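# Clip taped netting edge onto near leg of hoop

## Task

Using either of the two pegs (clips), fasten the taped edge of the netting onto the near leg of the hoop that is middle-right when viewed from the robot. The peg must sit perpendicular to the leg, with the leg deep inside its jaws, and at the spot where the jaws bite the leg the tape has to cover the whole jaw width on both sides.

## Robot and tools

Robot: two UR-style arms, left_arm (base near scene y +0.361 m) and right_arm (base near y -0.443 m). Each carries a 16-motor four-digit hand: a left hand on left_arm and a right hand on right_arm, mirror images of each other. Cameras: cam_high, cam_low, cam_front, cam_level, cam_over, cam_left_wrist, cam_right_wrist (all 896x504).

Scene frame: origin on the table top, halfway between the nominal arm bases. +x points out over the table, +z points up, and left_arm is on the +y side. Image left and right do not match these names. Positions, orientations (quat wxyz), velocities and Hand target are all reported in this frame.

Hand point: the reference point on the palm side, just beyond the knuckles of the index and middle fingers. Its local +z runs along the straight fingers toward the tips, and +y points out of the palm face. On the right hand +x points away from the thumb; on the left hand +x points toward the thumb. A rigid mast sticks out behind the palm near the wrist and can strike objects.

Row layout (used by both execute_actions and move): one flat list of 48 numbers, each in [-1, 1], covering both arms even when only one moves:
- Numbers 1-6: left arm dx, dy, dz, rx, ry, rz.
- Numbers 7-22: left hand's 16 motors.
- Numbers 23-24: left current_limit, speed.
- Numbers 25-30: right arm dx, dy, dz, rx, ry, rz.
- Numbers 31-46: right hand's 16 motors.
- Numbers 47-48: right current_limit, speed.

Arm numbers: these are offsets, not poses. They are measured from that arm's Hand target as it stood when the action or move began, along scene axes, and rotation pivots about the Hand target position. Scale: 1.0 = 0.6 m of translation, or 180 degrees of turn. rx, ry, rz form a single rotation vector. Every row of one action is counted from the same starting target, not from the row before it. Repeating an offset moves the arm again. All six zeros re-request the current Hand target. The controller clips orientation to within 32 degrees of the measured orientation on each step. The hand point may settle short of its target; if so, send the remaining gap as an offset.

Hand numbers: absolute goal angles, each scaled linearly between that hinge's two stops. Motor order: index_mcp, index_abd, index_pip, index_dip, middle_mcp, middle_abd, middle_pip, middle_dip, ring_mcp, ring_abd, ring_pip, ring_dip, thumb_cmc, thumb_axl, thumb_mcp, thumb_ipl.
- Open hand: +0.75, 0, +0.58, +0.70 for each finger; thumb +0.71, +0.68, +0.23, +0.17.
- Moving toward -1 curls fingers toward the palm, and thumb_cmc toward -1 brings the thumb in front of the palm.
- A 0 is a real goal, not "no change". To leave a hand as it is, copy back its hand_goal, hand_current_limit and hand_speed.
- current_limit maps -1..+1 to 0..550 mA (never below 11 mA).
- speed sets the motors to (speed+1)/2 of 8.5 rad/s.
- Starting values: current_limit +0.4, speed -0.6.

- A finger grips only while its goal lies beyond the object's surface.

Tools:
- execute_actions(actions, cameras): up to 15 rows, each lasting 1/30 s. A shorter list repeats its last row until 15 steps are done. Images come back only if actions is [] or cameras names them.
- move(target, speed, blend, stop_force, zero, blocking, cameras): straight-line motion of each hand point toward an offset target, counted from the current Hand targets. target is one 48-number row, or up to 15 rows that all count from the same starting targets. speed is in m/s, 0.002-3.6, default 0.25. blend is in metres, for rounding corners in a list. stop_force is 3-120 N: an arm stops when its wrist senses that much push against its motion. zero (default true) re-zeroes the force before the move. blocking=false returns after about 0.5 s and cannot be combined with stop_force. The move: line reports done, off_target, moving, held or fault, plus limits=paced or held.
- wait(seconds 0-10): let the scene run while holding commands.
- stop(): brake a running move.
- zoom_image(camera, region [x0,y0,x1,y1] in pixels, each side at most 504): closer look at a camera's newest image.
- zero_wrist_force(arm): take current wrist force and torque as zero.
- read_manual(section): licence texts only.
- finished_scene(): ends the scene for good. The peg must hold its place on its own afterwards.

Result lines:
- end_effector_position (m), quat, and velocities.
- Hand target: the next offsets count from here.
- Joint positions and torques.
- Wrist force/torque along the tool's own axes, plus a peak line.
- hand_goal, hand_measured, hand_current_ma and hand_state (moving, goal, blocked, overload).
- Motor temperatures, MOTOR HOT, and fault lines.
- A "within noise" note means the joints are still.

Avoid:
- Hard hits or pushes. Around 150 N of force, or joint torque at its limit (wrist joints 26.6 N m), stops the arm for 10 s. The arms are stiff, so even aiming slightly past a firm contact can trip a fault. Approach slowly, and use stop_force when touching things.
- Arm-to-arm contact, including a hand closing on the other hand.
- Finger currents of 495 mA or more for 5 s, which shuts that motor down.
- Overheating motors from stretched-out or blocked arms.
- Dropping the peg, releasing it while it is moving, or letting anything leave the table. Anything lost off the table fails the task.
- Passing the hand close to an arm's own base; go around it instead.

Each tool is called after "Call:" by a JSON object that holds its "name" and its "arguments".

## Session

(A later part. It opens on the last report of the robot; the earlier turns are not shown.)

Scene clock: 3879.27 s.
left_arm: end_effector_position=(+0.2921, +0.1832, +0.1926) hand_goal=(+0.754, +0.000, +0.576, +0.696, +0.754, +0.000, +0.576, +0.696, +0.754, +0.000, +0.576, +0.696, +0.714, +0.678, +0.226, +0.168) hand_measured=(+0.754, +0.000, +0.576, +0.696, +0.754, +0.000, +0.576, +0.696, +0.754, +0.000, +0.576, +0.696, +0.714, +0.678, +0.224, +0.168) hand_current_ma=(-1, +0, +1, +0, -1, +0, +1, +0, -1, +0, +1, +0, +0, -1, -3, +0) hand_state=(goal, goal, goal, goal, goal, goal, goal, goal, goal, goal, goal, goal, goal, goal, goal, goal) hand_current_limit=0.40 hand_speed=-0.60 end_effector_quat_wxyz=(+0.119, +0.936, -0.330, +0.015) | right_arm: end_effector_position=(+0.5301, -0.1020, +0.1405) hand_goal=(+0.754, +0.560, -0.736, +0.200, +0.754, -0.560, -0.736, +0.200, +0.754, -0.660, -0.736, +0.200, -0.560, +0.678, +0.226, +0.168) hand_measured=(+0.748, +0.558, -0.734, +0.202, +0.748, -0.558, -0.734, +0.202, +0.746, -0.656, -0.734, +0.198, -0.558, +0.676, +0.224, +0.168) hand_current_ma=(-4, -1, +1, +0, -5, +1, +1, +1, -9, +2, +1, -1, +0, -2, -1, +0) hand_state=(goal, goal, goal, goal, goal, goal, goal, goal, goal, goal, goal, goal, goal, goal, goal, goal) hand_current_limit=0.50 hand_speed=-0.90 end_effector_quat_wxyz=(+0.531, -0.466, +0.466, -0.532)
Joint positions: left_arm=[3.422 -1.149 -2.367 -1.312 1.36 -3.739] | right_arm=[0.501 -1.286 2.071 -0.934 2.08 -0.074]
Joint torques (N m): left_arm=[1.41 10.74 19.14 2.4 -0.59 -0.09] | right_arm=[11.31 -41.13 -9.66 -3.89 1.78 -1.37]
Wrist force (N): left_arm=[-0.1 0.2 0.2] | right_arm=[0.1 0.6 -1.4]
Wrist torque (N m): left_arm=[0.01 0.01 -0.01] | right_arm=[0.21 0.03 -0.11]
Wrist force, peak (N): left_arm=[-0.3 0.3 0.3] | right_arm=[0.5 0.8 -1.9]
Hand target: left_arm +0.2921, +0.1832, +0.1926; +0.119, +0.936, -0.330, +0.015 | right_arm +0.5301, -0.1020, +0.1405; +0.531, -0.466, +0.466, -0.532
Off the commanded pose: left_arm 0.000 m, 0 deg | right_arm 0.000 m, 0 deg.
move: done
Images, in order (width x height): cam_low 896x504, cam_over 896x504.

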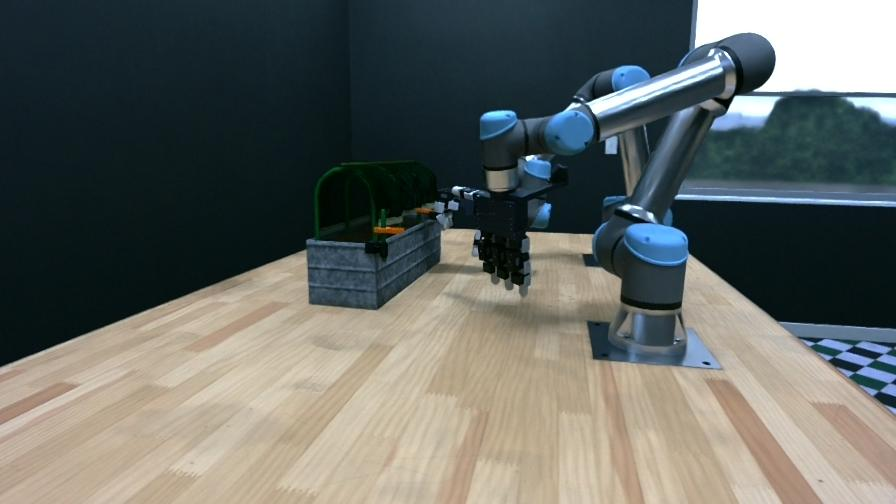

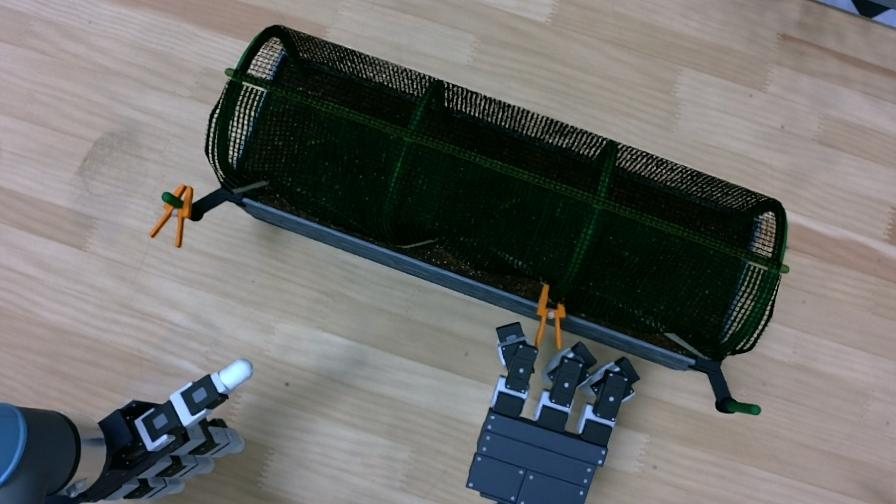

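Call:
{"name": "move", "arguments": {"target": [0,0,0,0,0,0,0.754,0,0.576,0.696,0.754,0,0.576,0.696,0.754,0,0.576,0.696,0.714,0.678,0.226,0.168,0.4,-0.6, 0.0273,-0.0033,0,0,0,0,0.754,0.56,-0.737,0.2,0.754,-0.56,-0.737,0.2,0.754,-0.66,-0.737,0.2,-0.56,0.678,0.226,0.168,0.5,-0.9], "speed": 0.02, "stop_force": 3, "cameras": ["cam_over", "cam_front"]}}

Call:
{"name": "zoom_image", "arguments": {"camera": "cam_over", "region": [500, 270, 610, 380]}}

Call:
{"name": "zoom_image", "arguments": {"camera": "cam_front", "region": [450, 230, 570, 330]}}

Scene clock: 3898.30 s.
left_arm: end_effector_position=(+0.2921, +0.1832, +0.1926) hand_goal=(+0.754, +0.000, +0.576, +0.696, +0.754, +0.000, +0.576, +0.696, +0.754, +0.000, +0.576, +0.696, +0.714, +0.678, +0.226, +0.168) hand_measured=(+0.754, +0.000, +0.576, +0.696, +0.754, +0.000, +0.576, +0.696, +0.754, +0.000, +0.576, +0.696, +0.714, +0.678, +0.224, +0.168) hand_current_ma=(-1, +0, +1, +0, -1, +0, +1, +0, -1, +0, +1, +0, +0, -1, -3, +0) hand_state=(goal, goal, goal, goal, goal, goal, goal, goal, goal, goal, goal, goal, goal, goal, goal, goal) hand_current_limit=0.40 hand_speed=-0.60 end_effector_quat_wxyz=(+0.119, +0.936, -0.330, +0.015) | right_arm: end_effector_position=(+0.5464, -0.1040, +0.1405) hand_goal=(+0.754, +0.560, -0.736, +0.200, +0.754, -0.560, -0.736, +0.200, +0.754, -0.660, -0.736, +0.200, -0.560, +0.678, +0.226, +0.168) hand_measured=(+0.748, +0.558, -0.734, +0.202, +0.746, -0.558, -0.734, +0.202, +0.746, -0.656, -0.734, +0.198, -0.558, +0.676, +0.224, +0.168) hand_current_ma=(-6, -1, +1, +0, -9, +1, +1, +1, -9, +2, +1, -1, +0, -2, -1, +0) hand_state=(goal, goal, goal, goal, goal, goal, goal, goal, goal, goal, goal, goal, goal, goal, goal, goal) hand_current_limit=0.50 hand_speed=-0.90 end_effector_quat_wxyz=(+0.531, -0.466, +0.466, -0.532)
Joint positions: left_arm=[3.422 -1.149 -2.367 -1.312 1.36 -3.739] | right_arm=[0.478 -1.267 2.042 -0.923 2.057 -0.07]
Joint torques (N m): left_arm=[1.6 10.37 18.94 2.3 -0.56 -0.15] | right_arm=[10.45 -42.19 -7.53 -3.87 1.83 -1.12]
Wrist force (N): left_arm=[-0.3 0.2 0.4] | right_arm=[-0.4 1.0 -1.5]
Wrist torque (N m): left_arm=[0.00 0.04 -0.03] | right_arm=[0.24 0.06 -0.17]
Wrist force, peak (N): left_arm=[-0.3 0.5 0.4] | right_arm=[-0.4 1.1 -2.2]
Hand target: left_arm +0.2921, +0.1832, +0.1926; +0.119, +0.936, -0.330, +0.015 | right_arm +0.5464, -0.1040, +0.1405; +0.531, -0.466, +0.466, -0.532
Off the commanded pose: left_arm 0.000 m, 0 deg | right_arm 0.000 m, 0 deg.
move: done
Images, in order (width x height): cam_front 896x504, cam_over 896x504.

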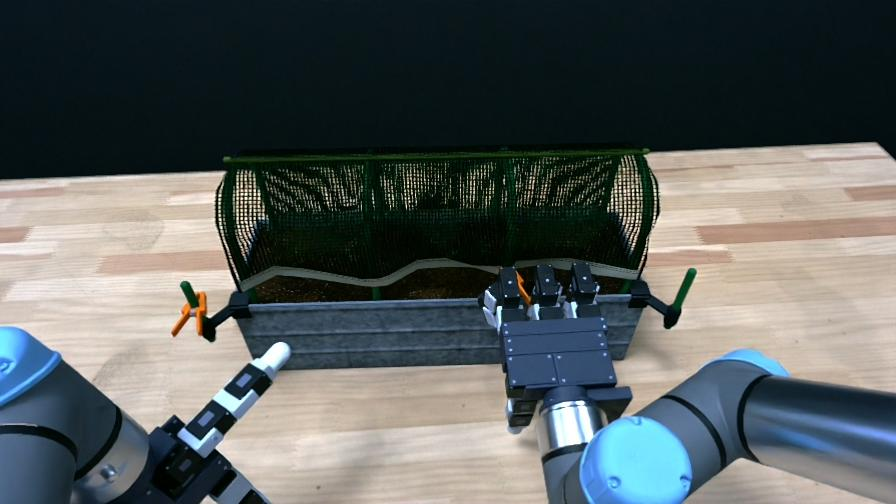

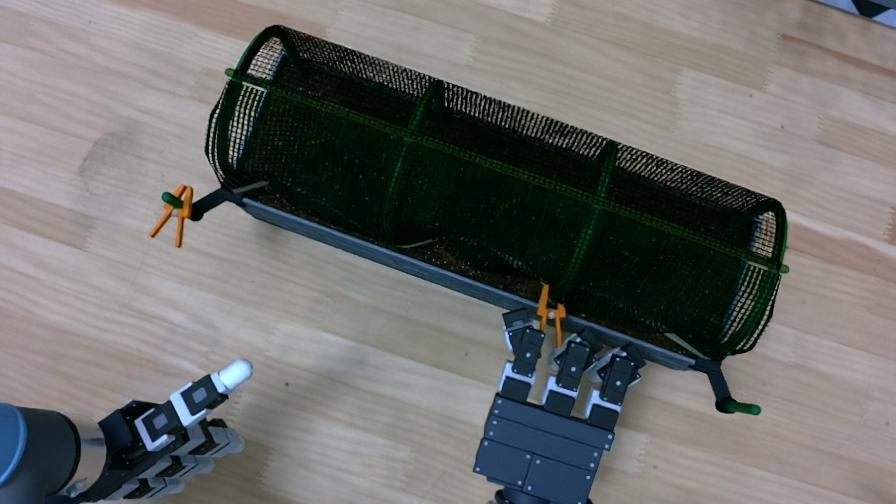

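Scaled by 4.582.

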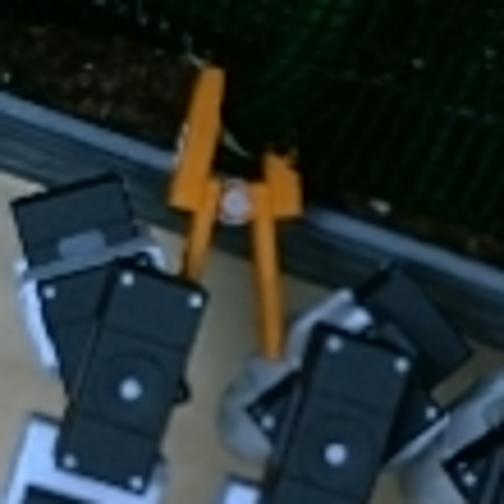

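Scaled by 4.200.

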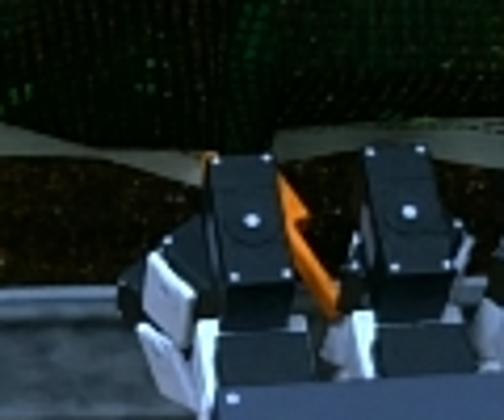

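Call:
{"name": "execute_actions", "arguments": {"actions": [[[0,0,0,0,0,0,0.754,0,0.576,0.696,0.754,0,0.576,0.696,0.754,0,0.576,0.696,0.714,0.678,0.226,0.168,0.4,-0.6,0,0,0,0,0,0,0.754,0.30,-0.737,0.2,0.754,-0.30,-0.737,0.2,0.754,-0.66,-0.737,0.2,-0.56,0.678,0.226,0.168,0.5,-0.93]],[[0,0,0,0,0,0,0.754,0,0.576,0.696,0.754,0,0.576,0.696,0.754,0,0.576,0.696,0.714,0.678,0.226,0.168,0.4,-0.6,0,0,0,0,0,0,0.754,0.30,-0.737,0.2,0.754,-0.30,-0.737,0.2,0.754,-0.66,-0.737,0.2,-0.56,0.678,0.226,0.168,0.5,-0.93]]]}}

Call:
{"name": "execute_actions", "arguments": {"actions": [[[0,0,0,0,0,0,0.754,0,0.576,0.696,0.754,0,0.576,0.696,0.754,0,0.576,0.696,0.714,0.678,0.226,0.168,0.4,-0.6,0,0,0,0,0,0,0.754,0.16,-0.737,0.2,0.754,-0.16,-0.737,0.2,0.754,-0.66,-0.737,0.2,-0.56,0.678,0.226,0.168,0.5,-0.95]],[[0,0,0,0,0,0,0.754,0,0.576,0.696,0.754,0,0.576,0.696,0.754,0,0.576,0.696,0.714,0.678,0.226,0.168,0.4,-0.6,0,0,0,0,0,0,0.754,0.16,-0.737,0.2,0.754,-0.16,-0.737,0.2,0.754,-0.66,-0.737,0.2,-0.56,0.678,0.226,0.168,0.5,-0.95]]]}}

Call:
{"name": "wait", "arguments": {"seconds": 0.5, "cameras": ["cam_over"]}}

Call:
{"name": "zoom_image", "arguments": {"camera": "cam_over", "region": [500, 270, 610, 380]}}

Scene clock: 3928.40 s.
left_arm: end_effector_position=(+0.2921, +0.1832, +0.1926) hand_goal=(+0.754, +0.000, +0.576, +0.696, +0.754, +0.000, +0.576, +0.696, +0.754, +0.000, +0.576, +0.696, +0.714, +0.678, +0.226, +0.168) hand_measured=(+0.754, +0.000, +0.576, +0.696, +0.754, +0.000, +0.576, +0.696, +0.754, +0.000, +0.576, +0.696, +0.714, +0.678, +0.224, +0.168) hand_current_ma=(-1, +0, +1, +0, -1, +0, +1, +0, -1, +0, +1, +0, +0, -1, -3, +0) hand_state=(goal, goal, goal, goal, goal, goal, goal, goal, goal, goal, goal, goal, goal, goal, goal, goal) hand_current_limit=0.40 hand_speed=-0.60 end_effector_quat_wxyz=(+0.119, +0.936, -0.330, +0.015) | right_arm: end_effector_position=(+0.5464, -0.1040, +0.1405) hand_goal=(+0.754, +0.300, -0.736, +0.200, +0.754, -0.300, -0.736, +0.200, +0.754, -0.660, -0.736, +0.200, -0.560, +0.678, +0.226, +0.168) hand_measured=(+0.750, +0.352, -0.720, +0.200, +0.744, -0.350, -0.720, +0.202, +0.746, -0.656, -0.734, +0.198, -0.558, +0.676, +0.224, +0.168) hand_current_ma=(-3, +90, +18, +0, -10, -83, +20, +1, -9, +2, +1, -1, +0, -2, -1, +0) hand_state=(goal, blocked, goal, goal, goal, blocked, goal, goal, goal, goal, goal, goal, goal, goal, goal, goal) hand_current_limit=0.50 hand_speed=-0.93 end_effector_quat_wxyz=(+0.531, -0.466, +0.466, -0.532)
Joint positions: left_arm=[3.422 -1.149 -2.367 -1.312 1.36 -3.739] | right_arm=[0.478 -1.267 2.042 -0.923 2.057 -0.07]
Joint torques (N m): left_arm=[1.7 10.72 19.27 2.38 -0.57 -0.1] | right_arm=[8.46 -41.86 -9.08 -3.29 1.74 -1.34]
Wrist force (N): left_arm=[0.0 0.2 0.2] | right_arm=[-1.0 0.8 -1.5]
Wrist torque (N m): left_arm=[0.01 0.01 0.00] | right_arm=[0.25 0.03 -0.19]
Wrist force, peak (N): left_arm=[-0.4 0.0 0.4] | right_arm=[-0.9 0.9 -1.6]
Hand target: left_arm +0.2921, +0.1832, +0.1926; +0.119, +0.936, -0.330, +0.015 | right_arm +0.5464, -0.1040, +0.1405; +0.531, -0.466, +0.466, -0.532
Off the commanded pose: left_arm 0.000 m, 0 deg | right_arm 0.000 m, 0 deg.
Step readings (end_effector_position of left_arm | right_arm):
0: (+0.2921, +0.1832, +0.1926) | (+0.5464, -0.1040, +0.1405)
1: (+0.2921, +0.1832, +0.1926) | (+0.5464, -0.1040, +0.1405)
2: (+0.2921, +0.1832, +0.1926) | (+0.5464, -0.1040, +0.1405)
4: (+0.2921, +0.1832, +0.1926) | (+0.5464, -0.1040, +0.1405)
8: (+0.2921, +0.1832, +0.1926) | (+0.5464, -0.1040, +0.1405)
15: (+0.2921, +0.1832, +0.1926) | (+0.5464, -0.1040, +0.1405)
16: (+0.2921, +0.1832, +0.1926) | (+0.5464, -0.1040, +0.1405)
17: (+0.2921, +0.1832, +0.1926) | (+0.5464, -0.1040, +0.1405)
19: (+0.2921, +0.1832, +0.1926) | (+0.5464, -0.1040, +0.1405)
23: (+0.2921, +0.1832, +0.1926) | (+0.5464, -0.1040, +0.1405)
30: (+0.2921, +0.1832, +0.1926) | (+0.5464, -0.1040, +0.1405)

Scene clock: 3929.60 s.
left_arm: end_effector_position=(+0.2921, +0.1832, +0.1926) hand_goal=(+0.754, +0.000, +0.576, +0.696, +0.754, +0.000, +0.576, +0.696, +0.754, +0.000, +0.576, +0.696, +0.714, +0.678, +0.226, +0.168) hand_measured=(+0.754, +0.000, +0.576, +0.696, +0.754, +0.000, +0.576, +0.696, +0.754, +0.000, +0.576, +0.696, +0.714, +0.678, +0.224, +0.168) hand_current_ma=(-1, +0, +1, +0, -1, +0, +1, +0, -1, +0, +1, +0, +0, -1, -3, +0) hand_state=(goal, goal, goal, goal, goal, goal, goal, goal, goal, goal, goal, goal, goal, goal, goal, goal) hand_current_limit=0.40 hand_speed=-0.60 end_effector_quat_wxyz=(+0.119, +0.936, -0.330, +0.015) | right_arm: end_effector_position=(+0.5464, -0.1040, +0.1405) hand_goal=(+0.754, +0.160, -0.736, +0.200, +0.754, -0.160, -0.736, +0.200, +0.754, -0.660, -0.736, +0.200, -0.560, +0.678, +0.226, +0.168) hand_measured=(+0.750, +0.266, -0.716, +0.200, +0.744, -0.228, -0.718, +0.202, +0.746, -0.656, -0.734, +0.198, -0.558, +0.676, +0.224, +0.168) hand_current_ma=(-3, +257, +26, +0, -12, -132, +23, +1, -9, +2, +1, -1, +0, -2, -1, +0) hand_state=(goal, blocked, goal, goal, goal, blocked, goal, goal, goal, goal, goal, goal, goal, goal, goal, goal) hand_current_limit=0.50 hand_speed=-0.95 end_effector_quat_wxyz=(+0.531, -0.466, +0.466, -0.532)
Joint positions: left_arm=[3.422 -1.149 -2.367 -1.312 1.36 -3.739] | right_arm=[0.478 -1.267 2.042 -0.923 2.057 -0.07]
Joint torques (N m): left_arm=[0.82 10.5 19.43 2.37 -0.58 -0.12] | right_arm=[7.51 -41.16 -9.71 -2.43 1.74 -1.27]
Wrist force (N): left_arm=[-0.2 0.0 0.4] | right_arm=[-2.7 0.6 -1.4]
Wrist torque (N m): left_arm=[-0.03 0.03 -0.01] | right_arm=[0.24 -0.14 -0.27]
Wrist force, peak (N): left_arm=[-0.2 0.4 0.3] | right_arm=[-2.8 0.6 -1.4]
Hand target: left_arm +0.2921, +0.1832, +0.1926; +0.119, +0.936, -0.330, +0.015 | right_arm +0.5464, -0.1040, +0.1405; +0.531, -0.466, +0.466, -0.532
Off the commanded pose: left_arm 0.000 m, 0 deg | right_arm 0.000 m, 0 deg.
Step readings (end_effector_position of left_arm | right_arm):
0: (+0.2921, +0.1832, +0.1926) | (+0.5464, -0.1040, +0.1405)
1: (+0.2921, +0.1832, +0.1926) | (+0.5464, -0.1040, +0.1405)
2: (+0.2921, +0.1832, +0.1926) | (+0.5464, -0.1040, +0.1405)
4: (+0.2921, +0.1832, +0.1926) | (+0.5464, -0.1040, +0.1405)
8: (+0.2921, +0.1832, +0.1926) | (+0.5464, -0.1040, +0.1405)
15: (+0.2921, +0.1832, +0.1926) | (+0.5464, -0.1040, +0.1405)
16: (+0.2921, +0.1832, +0.1926) | (+0.5464, -0.1040, +0.1405)
17: (+0.2921, +0.1832, +0.1926) | (+0.5464, -0.1040, +0.1405)
19: (+0.2921, +0.1832, +0.1926) | (+0.5464, -0.1040, +0.1405)
23: (+0.2921, +0.1832, +0.1926) | (+0.5464, -0.1040, +0.1405)
30: (+0.2921, +0.1832, +0.1926) | (+0.5464, -0.1040, +0.1405)

Scene clock: 3930.10 s.
left_arm: end_effector_position=(+0.2921, +0.1832, +0.1926) hand_goal=(+0.754, +0.000, +0.576, +0.696, +0.754, +0.000, +0.576, +0.696, +0.754, +0.000, +0.576, +0.696, +0.714, +0.678, +0.226, +0.168) hand_measured=(+0.754, +0.000, +0.576, +0.696, +0.754, +0.000, +0.576, +0.696, +0.754, +0.000, +0.576, +0.696, +0.714, +0.678, +0.224, +0.168) hand_current_ma=(-1, +0, +1, +0, -1, +0, +1, +0, -1, +0, +1, +0, +0, -1, -3, +0) hand_state=(goal, goal, goal, goal, goal, goal, goal, goal, goal, goal, goal, goal, goal, goal, goal, goal) hand_current_limit=0.40 hand_speed=-0.60 end_effector_quat_wxyz=(+0.119, +0.936, -0.330, +0.015) | right_arm: end_effector_position=(+0.5464, -0.1040, +0.1405) hand_goal=(+0.754, +0.160, -0.736, +0.200, +0.754, -0.160, -0.736, +0.200, +0.754, -0.660, -0.736, +0.200, -0.560, +0.678, +0.226, +0.168) hand_measured=(+0.750, +0.266, -0.716, +0.200, +0.744, -0.228, -0.718, +0.202, +0.746, -0.656, -0.734, +0.198, -0.558, +0.676, +0.224, +0.168) hand_current_ma=(-3, +257, +26, +0, -12, -132, +23, +1, -9, +2, +1, -1, +0, -2, -1, +0) hand_state=(goal, blocked, goal, goal, goal, blocked, goal, goal, goal, goal, goal, goal, goal, goal, goal, goal) hand_current_limit=0.50 hand_speed=-0.95 end_effector_quat_wxyz=(+0.531, -0.466, +0.466, -0.532)
Joint positions: left_arm=[3.422 -1.149 -2.367 -1.312 1.36 -3.739] | right_arm=[0.478 -1.267 2.042 -0.923 2.057 -0.07]
Joint torques (N m): left_arm=[1.03 10.92 18.38 2.32 -0.72 -0.2] | right_arm=[6.1 -40.17 -7.81 -1.99 1.86 -1.4]
Wrist force (N): left_arm=[-0.2 0.3 0.3] | right_arm=[-2.6 0.8 -1.5]
Wrist torque (N m): left_arm=[0.01 0.03 -0.02] | right_arm=[0.26 -0.15 -0.26]
Wrist force, peak (N): left_arm=[-0.1 0.4 0.3] | right_arm=[-2.9 0.8 -1.5]
Hand target: left_arm +0.2921, +0.1832, +0.1926; +0.119, +0.936, -0.330, +0.015 | right_arm +0.5464, -0.1040, +0.1405; +0.531, -0.466, +0.466, -0.532
Off the commanded pose: left_arm 0.000 m, 0 deg | right_arm 0.000 m, 0 deg.
wait: 0.50 s; at rest by 0.17 s
Images, in order (width x height): cam_over 896x504.

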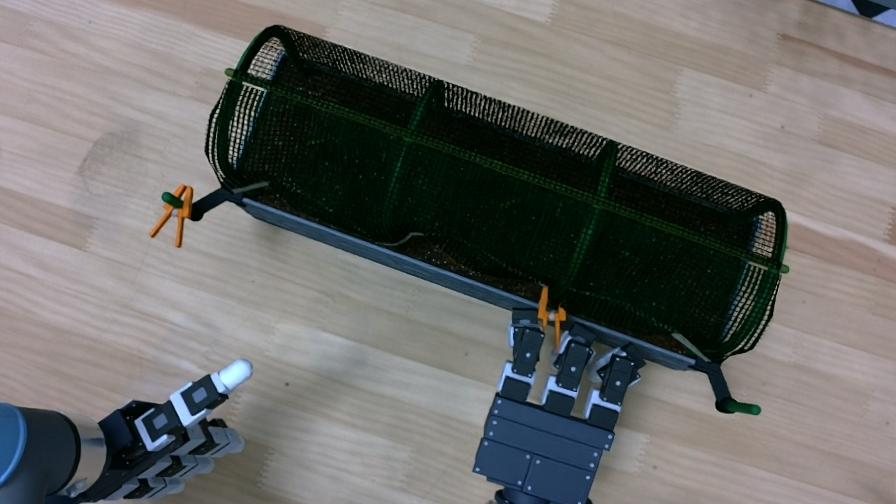

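Scaled by 4.582.

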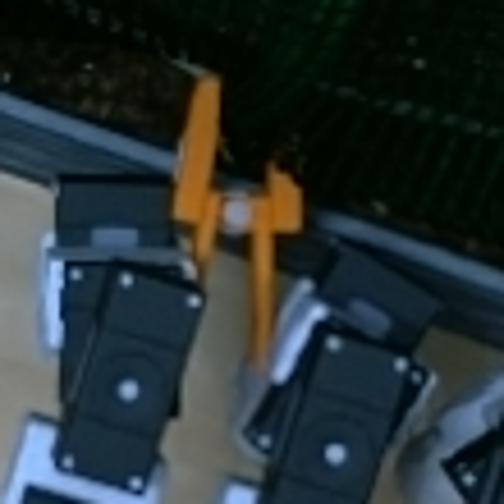

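Call:
{"name": "execute_actions", "arguments": {"actions": [[[0,0,0,0,0,0,0.754,0,0.576,0.696,0.754,0,0.576,0.696,0.754,0,0.576,0.696,0.714,0.678,0.226,0.168,0.4,-0.6,0,0.0008,0,0,0,0,0.754,0.10,-0.737,0.2,0.754,-0.06,-0.737,0.2,0.754,-0.66,-0.737,0.2,-0.56,0.678,0.226,0.168,0.7,-0.95],[0,0,0,0,0,0,0.754,0,0.576,0.696,0.754,0,0.576,0.696,0.754,0,0.576,0.696,0.714,0.678,0.226,0.168,0.4,-0.6,0,0.0016,0,0,0,0,0.754,0.10,-0.737,0.2,0.754,-0.06,-0.737,0.2,0.754,-0.66,-0.737,0.2,-0.56,0.678,0.226,0.168,0.7,-0.95]],[[0,0,0,0,0,0,0.754,0,0.576,0.696,0.754,0,0.576,0.696,0.754,0,0.576,0.696,0.714,0.678,0.226,0.168,0.4,-0.6,0,0,0,0,0,0,0.754,0.06,-0.737,0.2,0.754,-0.04,-0.737,0.2,0.754,-0.66,-0.737,0.2,-0.56,0.678,0.226,0.168,0.7,-0.95]]]}}

Call:
{"name": "execute_actions", "arguments": {"actions": [[[0,0,0,0,0,0,0.754,0,0.576,0.696,0.754,0,0.576,0.696,0.754,0,0.576,0.696,0.714,0.678,0.226,0.168,0.4,-0.6,0,0,0,0,0,0,0.754,0.0,-0.737,0.2,0.754,0.03,-0.737,0.2,0.754,-0.66,-0.737,0.2,-0.56,0.678,0.226,0.168,0.7,-0.95]],[[0,0,0,0,0,0,0.754,0,0.576,0.696,0.754,0,0.576,0.696,0.754,0,0.576,0.696,0.714,0.678,0.226,0.168,0.4,-0.6,0,0,0,0,0,0,0.754,0.0,-0.737,0.2,0.754,0.03,-0.737,0.2,0.754,-0.66,-0.737,0.2,-0.56,0.678,0.226,0.168,0.7,-0.95]]], "cameras": ["cam_over"]}}

Call:
{"name": "zoom_image", "arguments": {"camera": "cam_over", "region": [500, 270, 610, 380]}}

Scene clock: 3959.03 s.
left_arm: end_effector_position=(+0.2921, +0.1832, +0.1926) hand_goal=(+0.754, +0.000, +0.576, +0.696, +0.754, +0.000, +0.576, +0.696, +0.754, +0.000, +0.576, +0.696, +0.714, +0.678, +0.226, +0.168) hand_measured=(+0.754, +0.000, +0.576, +0.696, +0.754, +0.000, +0.576, +0.696, +0.754, +0.000, +0.576, +0.696, +0.714, +0.678, +0.224, +0.168) hand_current_ma=(-1, +0, +1, +0, -1, +0, +1, +0, -1, +0, +1, +0, +0, -1, -3, +0) hand_state=(goal, goal, goal, goal, goal, goal, goal, goal, goal, goal, goal, goal, goal, goal, goal, goal) hand_current_limit=0.40 hand_speed=-0.60 end_effector_quat_wxyz=(+0.119, +0.936, -0.330, +0.015) | right_arm: end_effector_position=(+0.5464, -0.1030, +0.1405) hand_goal=(+0.754, +0.060, -0.736, +0.200, +0.754, -0.040, -0.736, +0.200, +0.754, -0.660, -0.736, +0.200, -0.560, +0.678, +0.226, +0.168) hand_measured=(+0.750, +0.234, -0.714, +0.200, +0.740, -0.112, -0.718, +0.202, +0.746, -0.656, -0.734, +0.198, -0.558, +0.676, +0.224, +0.168) hand_current_ma=(-2, +467, +30, +0, -16, -144, +23, +1, -9, +2, +1, -1, +0, -2, -1, +0) hand_state=(goal, blocked, blocked, goal, goal, blocked, goal, goal, goal, goal, goal, goal, goal, goal, goal, goal) hand_current_limit=0.70 hand_speed=-0.95 end_effector_quat_wxyz=(+0.531, -0.466, +0.466, -0.532)
Joint positions: left_arm=[3.422 -1.149 -2.367 -1.312 1.36 -3.739] | right_arm=[0.48 -1.265 2.04 -0.923 2.059 -0.07]
Joint torques (N m): left_arm=[1.28 11.08 18.89 2.34 -0.62 -0.22] | right_arm=[-12.04 -23.47 -17.9 -1.7 1.39 1.04]
Wrist force (N): left_arm=[-0.1 0.3 0.4] | right_arm=[-6.1 0.5 -1.1]
Wrist torque (N m): left_arm=[0.00 0.03 -0.02] | right_arm=[0.22 -0.35 -0.45]
Wrist force, peak (N): left_arm=[-0.2 0.3 0.4] | right_arm=[-6.1 0.4 -1.5]
Hand target: left_arm +0.2921, +0.1832, +0.1926; +0.119, +0.936, -0.330, +0.015 | right_arm +0.5464, -0.1030, +0.1405; +0.531, -0.466, +0.466, -0.532
Off the commanded pose: left_arm 0.000 m, 0 deg | right_arm 0.000 m, 0 deg.
Step readings (end_effector_position of left_arm | right_arm):
0: (+0.2921, +0.1832, +0.1926) | (+0.5464, -0.1040, +0.1405)
1: (+0.2921, +0.1832, +0.1926) | (+0.5464, -0.1040, +0.1405)
2: (+0.2921, +0.1832, +0.1926) | (+0.5464, -0.1039, +0.1405)
4: (+0.2921, +0.1832, +0.1926) | (+0.5464, -0.1033, +0.1405)
8: (+0.2921, +0.1832, +0.1926) | (+0.5464, -0.1030, +0.1405)
15: (+0.2921, +0.1832, +0.1926) | (+0.5464, -0.1030, +0.1405)
16: (+0.2921, +0.1832, +0.1926) | (+0.5464, -0.1029, +0.1405)
17: (+0.2921, +0.1832, +0.1926) | (+0.5464, -0.1029, +0.1405)
19: (+0.2921, +0.1832, +0.1926) | (+0.5464, -0.1030, +0.1405)
23: (+0.2921, +0.1832, +0.1926) | (+0.5464, -0.1030, +0.1405)
30: (+0.2921, +0.1832, +0.1926) | (+0.5464, -0.1030, +0.1405)

Scene clock: 3960.23 s.
left_arm: end_effector_position=(+0.2921, +0.1832, +0.1926) hand_goal=(+0.754, +0.000, +0.576, +0.696, +0.754, +0.000, +0.576, +0.696, +0.754, +0.000, +0.576, +0.696, +0.714, +0.678, +0.226, +0.168) hand_measured=(+0.754, +0.000, +0.576, +0.696, +0.754, +0.000, +0.576, +0.696, +0.754, +0.000, +0.576, +0.696, +0.714, +0.678, +0.224, +0.168) hand_current_ma=(-1, +0, +1, +0, -1, +0, +1, +0, -1, +0, +1, +0, +0, -1, -3, +0) hand_state=(goal, goal, goal, goal, goal, goal, goal, goal, goal, goal, goal, goal, goal, goal, goal, goal) hand_current_limit=0.40 hand_speed=-0.60 end_effector_quat_wxyz=(+0.119, +0.936, -0.330, +0.015) | right_arm: end_effector_position=(+0.5464, -0.1030, +0.1405) hand_goal=(+0.754, +0.000, -0.736, +0.200, +0.754, +0.030, -0.736, +0.200, +0.754, -0.660, -0.736, +0.200, -0.560, +0.678, +0.226, +0.168) hand_measured=(+0.750, +0.234, -0.714, +0.200, +0.748, -0.046, -0.718, +0.202, +0.746, -0.656, -0.734, +0.198, -0.558, +0.676, +0.224, +0.168) hand_current_ma=(-4, +468, +30, +0, -5, -156, +25, +1, -9, +2, +1, -1, +0, -2, -1, +0) hand_state=(goal, blocked, blocked, goal, goal, blocked, goal, goal, goal, goal, goal, goal, goal, goal, goal, goal) hand_current_limit=0.70 hand_speed=-0.95 end_effector_quat_wxyz=(+0.531, -0.466, +0.466, -0.532)
Joint positions: left_arm=[3.422 -1.149 -2.367 -1.312 1.36 -3.739] | right_arm=[0.48 -1.265 2.04 -0.923 2.059 -0.07]
Joint torques (N m): left_arm=[1.29 10.85 18.99 2.43 -0.6 -0.04] | right_arm=[-12.13 -21.53 -14.91 -3.11 3.5 1.41]
Wrist force (N): left_arm=[0.1 0.1 0.4] | right_arm=[-6.1 0.7 -0.9]
Wrist torque (N m): left_arm=[-0.03 0.00 0.01] | right_arm=[0.24 -0.45 -0.42]
Wrist force, peak (N): left_arm=[-0.2 0.4 0.3] | right_arm=[-6.4 0.5 -1.4]
Hand target: left_arm +0.2921, +0.1832, +0.1926; +0.119, +0.936, -0.330, +0.015 | right_arm +0.5464, -0.1030, +0.1405; +0.531, -0.466, +0.466, -0.532
Off the commanded pose: left_arm 0.000 m, 0 deg | right_arm 0.000 m, 0 deg.
Step readings (end_effector_position of left_arm | right_arm):
0: (+0.2921, +0.1832, +0.1926) | (+0.5464, -0.1030, +0.1405)
1: (+0.2921, +0.1832, +0.1926) | (+0.5464, -0.1030, +0.1405)
2: (+0.2921, +0.1832, +0.1926) | (+0.5464, -0.1030, +0.1405)
4: (+0.2921, +0.1832, +0.1926) | (+0.5464, -0.1030, +0.1405)
8: (+0.2921, +0.1832, +0.1926) | (+0.5464, -0.1030, +0.1405)
15: (+0.2921, +0.1832, +0.1926) | (+0.5464, -0.1030, +0.1405)
16: (+0.2921, +0.1832, +0.1926) | (+0.5464, -0.1030, +0.1405)
17: (+0.2921, +0.1832, +0.1926) | (+0.5464, -0.1030, +0.1405)
19: (+0.2921, +0.1832, +0.1926) | (+0.5464, -0.1030, +0.1405)
23: (+0.2921, +0.1832, +0.1926) | (+0.5464, -0.1030, +0.1405)
30: (+0.2921, +0.1832, +0.1926) | (+0.5464, -0.1030, +0.1405)
Images, in order (width x height): cam_over 896x504.

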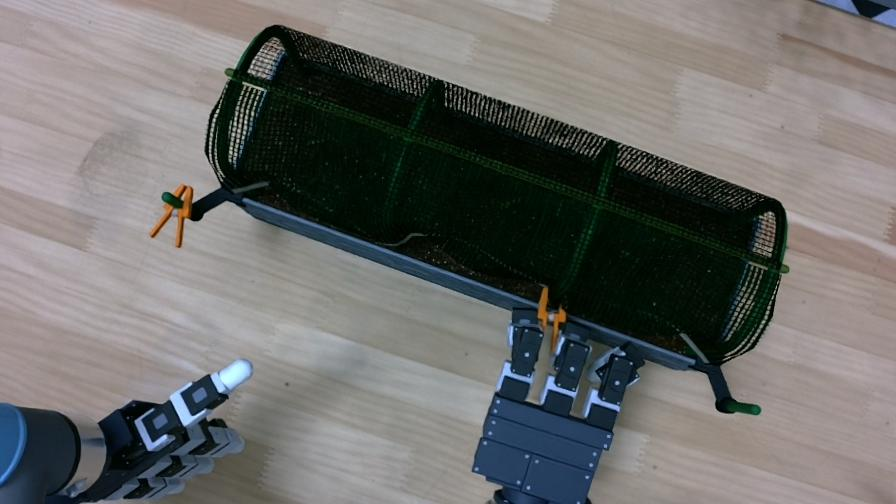

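Scaled by 4.582.

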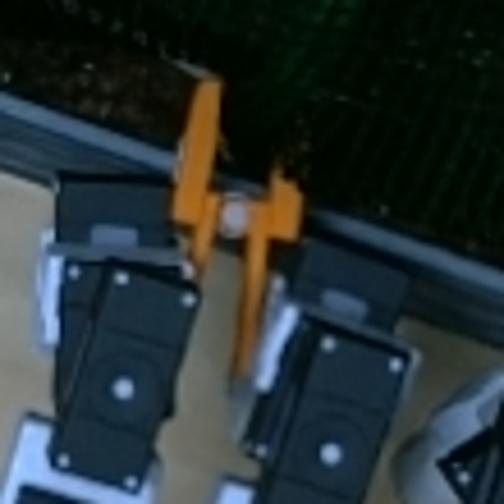

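Call:
{"name": "move", "arguments": {"target": [0,0,0,0,0,0,0.754,0,0.576,0.696,0.754,0,0.576,0.696,0.754,0,0.576,0.696,0.714,0.678,0.226,0.168,0.4,-0.6, 0,0.00667,0,0,0,0,0.754,0.0,-0.737,0.2,0.754,0.03,-0.737,0.2,0.754,-0.66,-0.737,0.2,-0.56,0.678,0.226,0.168,0.7,-0.95], "speed": 0.008, "cameras": ["cam_over"]}}

Call:
{"name": "zoom_image", "arguments": {"camera": "cam_over", "region": [500, 270, 610, 380]}}

Scene clock: 3984.87 s.
left_arm: end_effector_position=(+0.2921, +0.1832, +0.1926) hand_goal=(+0.754, +0.000, +0.576, +0.696, +0.754, +0.000, +0.576, +0.696, +0.754, +0.000, +0.576, +0.696, +0.714, +0.678, +0.226, +0.168) hand_measured=(+0.754, +0.000, +0.576, +0.696, +0.754, +0.000, +0.576, +0.696, +0.754, +0.000, +0.576, +0.696, +0.714, +0.678, +0.224, +0.168) hand_current_ma=(-1, +0, +1, +0, -1, +0, +1, +0, -1, +0, +1, +0, +0, -1, -3, +0) hand_state=(goal, goal, goal, goal, goal, goal, goal, goal, goal, goal, goal, goal, goal, goal, goal, goal) hand_current_limit=0.40 hand_speed=-0.60 end_effector_quat_wxyz=(+0.119, +0.936, -0.330, +0.015) | right_arm: end_effector_position=(+0.5464, -0.0990, +0.1405) hand_goal=(+0.754, +0.000, -0.736, +0.200, +0.754, +0.030, -0.736, +0.200, +0.754, -0.660, -0.736, +0.200, -0.560, +0.678, +0.226, +0.168) hand_measured=(+0.752, +0.180, -0.710, +0.198, +0.740, -0.030, -0.734, +0.202, +0.746, -0.656, -0.734, +0.198, -0.558, +0.676, +0.224, +0.168) hand_current_ma=(-1, +467, +39, -1, -19, -113, +1, +1, -9, +2, +1, -1, +0, -2, -1, +0) hand_state=(goal, blocked, blocked, goal, goal, blocked, goal, goal, goal, goal, goal, goal, goal, goal, goal, goal) hand_current_limit=0.70 hand_speed=-0.95 end_effector_quat_wxyz=(+0.531, -0.466, +0.466, -0.532)
Joint positions: left_arm=[3.422 -1.149 -2.367 -1.312 1.36 -3.739] | right_arm=[0.488 -1.26 2.032 -0.921 2.068 -0.072]
Joint torques (N m): left_arm=[1.17 11.01 18.77 2.41 -0.57 -0.17] | right_arm=[-0.77 -30.14 -20.08 -0.28 0.56 -1.64]
Wrist force (N): left_arm=[-0.1 0.0 0.2] | right_arm=[-1.3 1.0 -1.1]
Wrist torque (N m): left_arm=[-0.02 0.01 0.00] | right_arm=[0.25 -0.04 -0.04]
Wrist force, peak (N): left_arm=[-0.3 0.3 0.4] | right_arm=[-6.7 0.8 -1.0]
Hand target: left_arm +0.2921, +0.1832, +0.1926; +0.119, +0.936, -0.330, +0.015 | right_arm +0.5464, -0.0990, +0.1405; +0.531, -0.466, +0.466, -0.532
Off the commanded pose: left_arm 0.000 m, 0 deg | right_arm 0.000 m, 0 deg.
move: done
Images, in order (width x height): cam_over 896x504.

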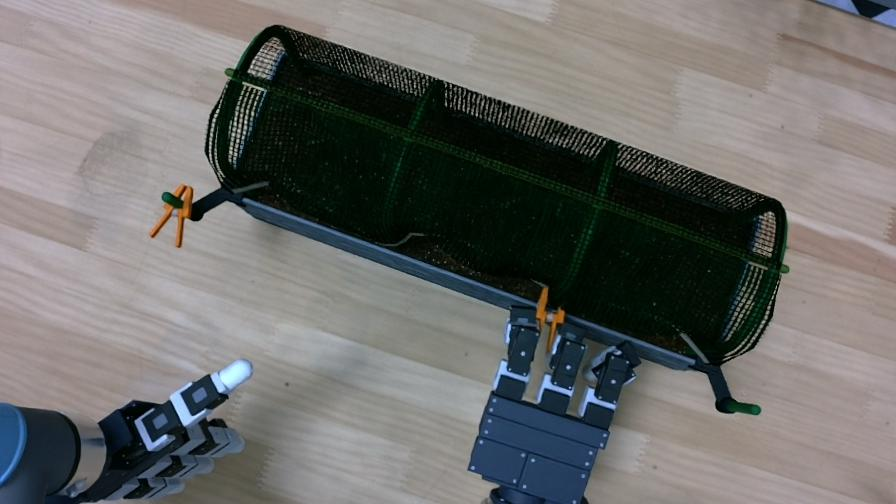

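Scaled by 4.582.

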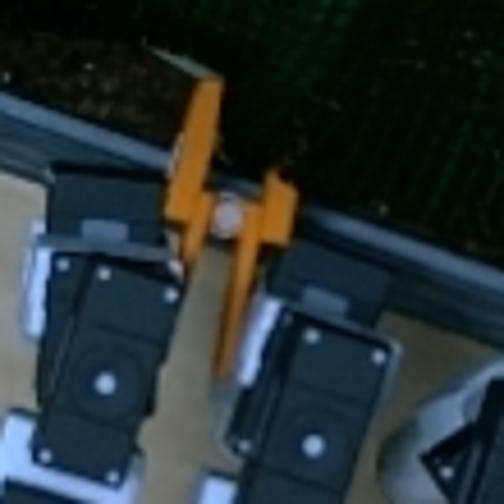

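Call:
{"name": "execute_actions", "arguments": {"actions": [[[0,0,0,0,0,0,0.754,0,0.576,0.696,0.754,0,0.576,0.696,0.754,0,0.576,0.696,0.714,0.678,0.226,0.168,0.4,-0.6,0,0,0,0,0,0,0.754,0.0,-0.737,0.2,0.754,0.10,-0.737,0.2,0.754,-0.66,-0.737,0.2,-0.56,0.678,0.226,0.168,0.7,-0.95]],[[0,0,0,0,0,0,0.754,0,0.576,0.696,0.754,0,0.576,0.696,0.754,0,0.576,0.696,0.714,0.678,0.226,0.168,0.4,-0.6,0,0,0,0,0,0,0.754,0.0,-0.737,0.2,0.754,0.10,-0.737,0.2,0.754,-0.66,-0.737,0.2,-0.56,0.678,0.226,0.168,0.7,-0.95]]], "cameras": ["cam_over", "cam_level"]}}

Call:
{"name": "zoom_image", "arguments": {"camera": "cam_over", "region": [500, 270, 610, 380]}}

Call:
{"name": "zoom_image", "arguments": {"camera": "cam_level", "region": [480, 240, 620, 340]}}

Scene clock: 4006.97 s.
left_arm: end_effector_position=(+0.2921, +0.1832, +0.1926) hand_goal=(+0.754, +0.000, +0.576, +0.696, +0.754, +0.000, +0.576, +0.696, +0.754, +0.000, +0.576, +0.696, +0.714, +0.678, +0.226, +0.168) hand_measured=(+0.754, +0.000, +0.576, +0.696, +0.754, +0.000, +0.576, +0.696, +0.754, +0.000, +0.576, +0.696, +0.714, +0.678, +0.224, +0.168) hand_current_ma=(-1, +0, +1, +0, -1, +0, +1, +0, -1, +0, +1, +0, +0, -1, -3, +0) hand_state=(goal, goal, goal, goal, goal, goal, goal, goal, goal, goal, goal, goal, goal, goal, goal, goal) hand_current_limit=0.40 hand_speed=-0.60 end_effector_quat_wxyz=(+0.119, +0.936, -0.330, +0.015) | right_arm: end_effector_position=(+0.5464, -0.0990, +0.1405) hand_goal=(+0.754, +0.000, -0.736, +0.200, +0.754, +0.100, -0.736, +0.200, +0.754, -0.660, -0.736, +0.200, -0.560, +0.678, +0.226, +0.168) hand_measured=(+0.752, +0.180, -0.710, +0.198, +0.740, -0.026, -0.734, +0.202, +0.746, -0.656, -0.734, +0.198, -0.558, +0.676, +0.224, +0.168) hand_current_ma=(-1, +468, +40, -1, -19, -325, +1, +1, -9, +2, +1, -1, +0, -2, -1, +0) hand_state=(goal, blocked, blocked, goal, goal, blocked, goal, goal, goal, goal, goal, goal, goal, goal, goal, goal) hand_current_limit=0.70 hand_speed=-0.95 end_effector_quat_wxyz=(+0.531, -0.466, +0.466, -0.532)
Joint positions: left_arm=[3.422 -1.149 -2.367 -1.312 1.36 -3.739] | right_arm=[0.488 -1.26 2.032 -0.921 2.067 -0.072]
Joint torques (N m): left_arm=[1 11 18.66 2.29 -0.52 -0.16] | right_arm=[-10.17 -41.44 -10.22 -3.18 0.06 1.1]
Wrist force (N): left_arm=[0.0 0.3 0.3] | right_arm=[-1.5 0.7 -1.3]
Wrist torque (N m): left_arm=[0.02 0.00 0.00] | right_arm=[0.19 0.02 -0.09]
Wrist force, peak (N): left_arm=[-0.3 0.4 0.4] | right_arm=[-1.7 1.2 -1.7]
Hand target: left_arm +0.2921, +0.1832, +0.1926; +0.119, +0.936, -0.330, +0.015 | right_arm +0.5464, -0.0990, +0.1405; +0.531, -0.466, +0.466, -0.532
Off the commanded pose: left_arm 0.000 m, 0 deg | right_arm 0.000 m, 0 deg.
Step readings (end_effector_position of left_arm | right_arm):
0: (+0.2921, +0.1832, +0.1926) | (+0.5464, -0.0990, +0.1405)
1: (+0.2921, +0.1832, +0.1926) | (+0.5464, -0.0990, +0.1405)
2: (+0.2921, +0.1832, +0.1926) | (+0.5464, -0.0990, +0.1405)
4: (+0.2921, +0.1832, +0.1926) | (+0.5464, -0.0990, +0.1405)
8: (+0.2921, +0.1832, +0.1926) | (+0.5464, -0.0990, +0.1405)
15: (+0.2921, +0.1832, +0.1926) | (+0.5464, -0.0990, +0.1405)
16: (+0.2921, +0.1832, +0.1926) | (+0.5464, -0.0990, +0.1405)
17: (+0.2921, +0.1832, +0.1926) | (+0.5464, -0.0990, +0.1405)
19: (+0.2921, +0.1832, +0.1926) | (+0.5464, -0.0990, +0.1405)
23: (+0.2921, +0.1832, +0.1926) | (+0.5464, -0.0990, +0.1405)
30: (+0.2921, +0.1832, +0.1926) | (+0.5464, -0.0990, +0.1405)
Images, in order (width x height): cam_level 896x504, cam_over 896x504.

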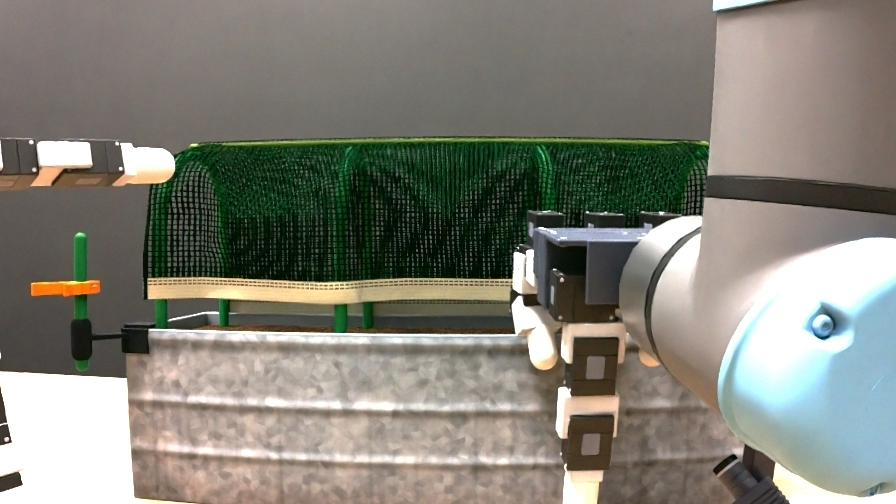

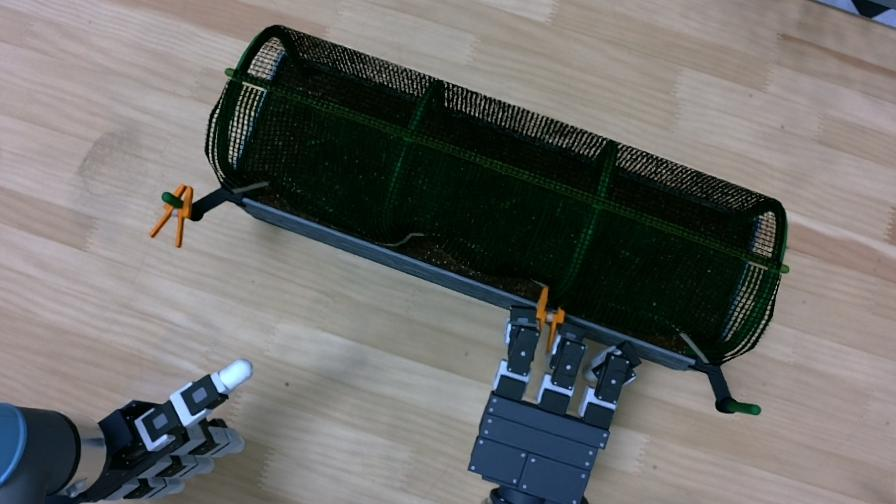

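Scaled by 4.582.

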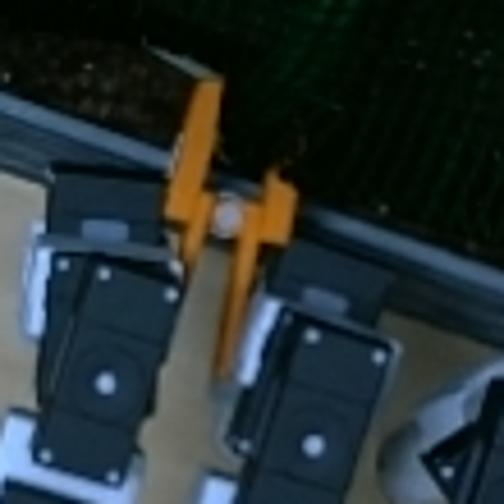

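Scaled by 3.600.

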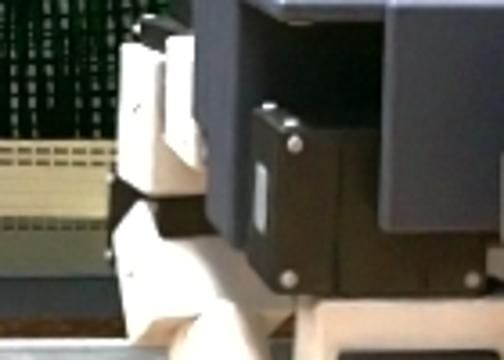

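Call:
{"name": "move", "arguments": {"target": [0,0,0,0,0,0,0.754,0,0.576,0.696,0.754,0,0.576,0.696,0.754,0,0.576,0.696,0.714,0.678,0.226,0.168,0.4,-0.6, -0.06,0.003,-0.0079,0,0,0,0.754,0.0,-0.737,0.2,0.754,0.10,-0.737,0.2,0.754,-0.66,-0.737,0.2,-0.56,0.678,0.226,0.168,0.7,-0.95], "speed": 0.012, "cameras": ["cam_over", "cam_level", "cam_front"]}}

Call:
{"name": "zoom_image", "arguments": {"camera": "cam_over", "region": [500, 270, 610, 380]}}

Call:
{"name": "zoom_image", "arguments": {"camera": "cam_front", "region": [430, 230, 590, 330]}}

Scene clock: 4028.97 s.
left_arm: end_effector_position=(+0.2921, +0.1832, +0.1926) hand_goal=(+0.754, +0.000, +0.576, +0.696, +0.754, +0.000, +0.576, +0.696, +0.754, +0.000, +0.576, +0.696, +0.714, +0.678, +0.226, +0.168) hand_measured=(+0.754, +0.000, +0.576, +0.696, +0.754, +0.000, +0.576, +0.696, +0.754, +0.000, +0.576, +0.696, +0.714, +0.678, +0.224, +0.168) hand_current_ma=(-1, +0, +1, +0, -1, +0, +1, +0, -1, +0, +1, +0, +0, -1, -3, +0) hand_state=(goal, goal, goal, goal, goal, goal, goal, goal, goal, goal, goal, goal, goal, goal, goal, goal) hand_current_limit=0.40 hand_speed=-0.60 end_effector_quat_wxyz=(+0.119, +0.936, -0.330, +0.015) | right_arm: end_effector_position=(+0.5103, -0.0972, +0.1358) hand_goal=(+0.754, +0.000, -0.736, +0.200, +0.754, +0.100, -0.736, +0.200, +0.754, -0.660, -0.736, +0.200, -0.560, +0.678, +0.226, +0.168) hand_measured=(+0.752, +0.178, -0.710, +0.198, +0.740, -0.026, -0.734, +0.202, +0.746, -0.656, -0.734, +0.198, -0.558, +0.676, +0.224, +0.168) hand_current_ma=(-1, +467, +40, -1, -19, -325, +1, +1, -9, +2, +1, -1, +0, -2, -1, +0) hand_state=(goal, blocked, blocked, goal, goal, blocked, goal, goal, goal, goal, goal, goal, goal, goal, goal, goal) hand_current_limit=0.70 hand_speed=-0.95 end_effector_quat_wxyz=(+0.531, -0.466, +0.466, -0.532)
Joint positions: left_arm=[3.422 -1.149 -2.367 -1.312 1.36 -3.739] | right_arm=[0.536 -1.297 2.103 -0.959 2.114 -0.08]
Joint torques (N m): left_arm=[0.7 11.52 19.17 2.33 -0.64 -0.1] | right_arm=[-1.13 -30.68 -20.37 -2.6 0.08 -1.49]
Wrist force (N): left_arm=[-0.1 0.2 0.3] | right_arm=[-0.1 1.0 -1.2]
Wrist torque (N m): left_arm=[0.00 0.02 -0.01] | right_arm=[0.21 0.05 0.08]
Wrist force, peak (N): left_arm=[-0.2 0.5 0.4] | right_arm=[-1.3 0.9 -1.7]
Hand target: left_arm +0.2921, +0.1832, +0.1926; +0.119, +0.936, -0.330, +0.015 | right_arm +0.5104, -0.0972, +0.1358; +0.531, -0.466, +0.466, -0.532
Off the commanded pose: left_arm 0.000 m, 0 deg | right_arm 0.000 m, 0 deg.
move: done
Images, in order (width x height): cam_front 896x504, cam_level 896x504, cam_over 896x504.

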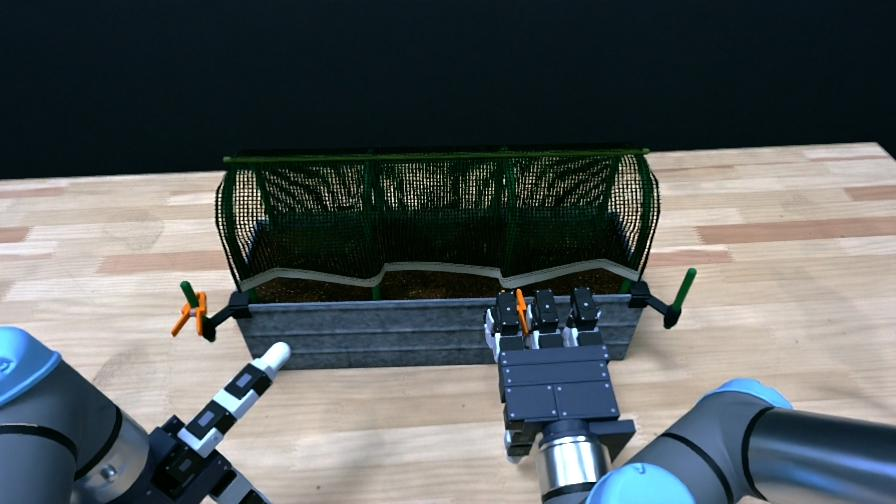

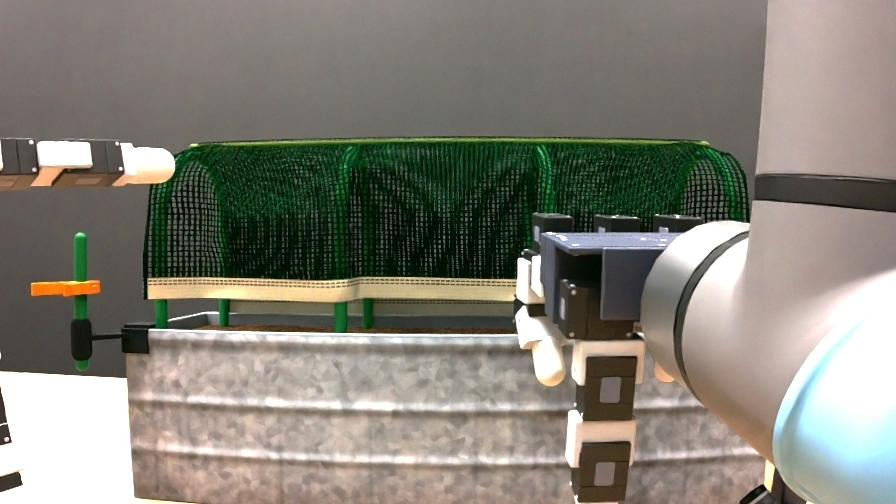

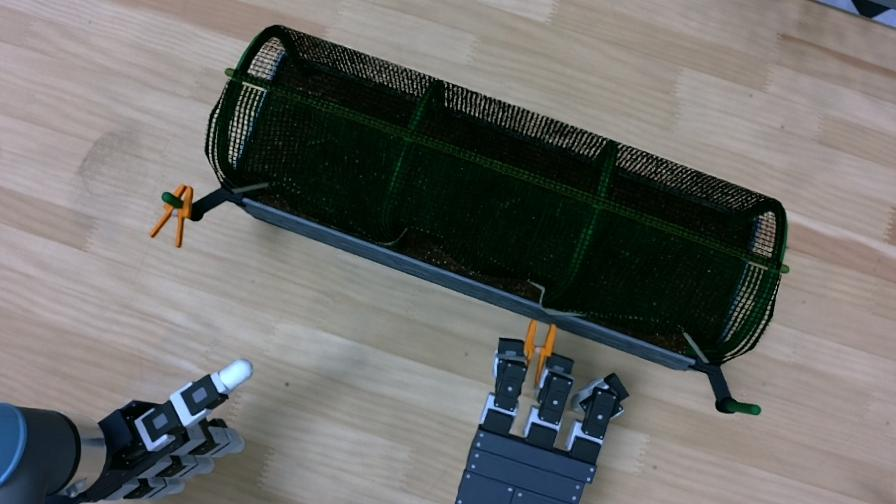

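Scaled by 4.582.

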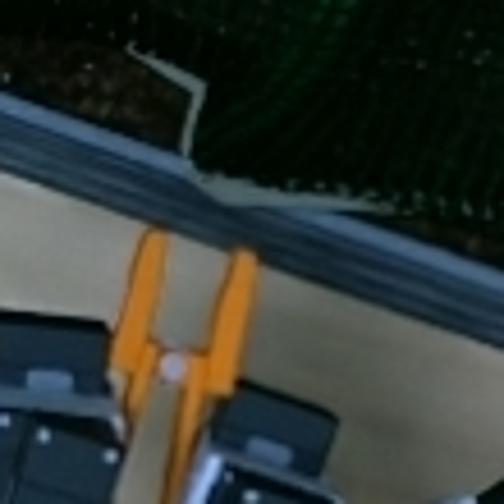

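Scaled by 3.150.

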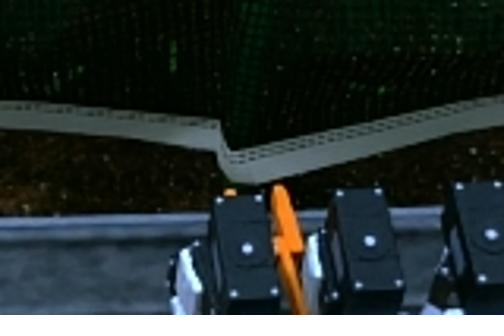

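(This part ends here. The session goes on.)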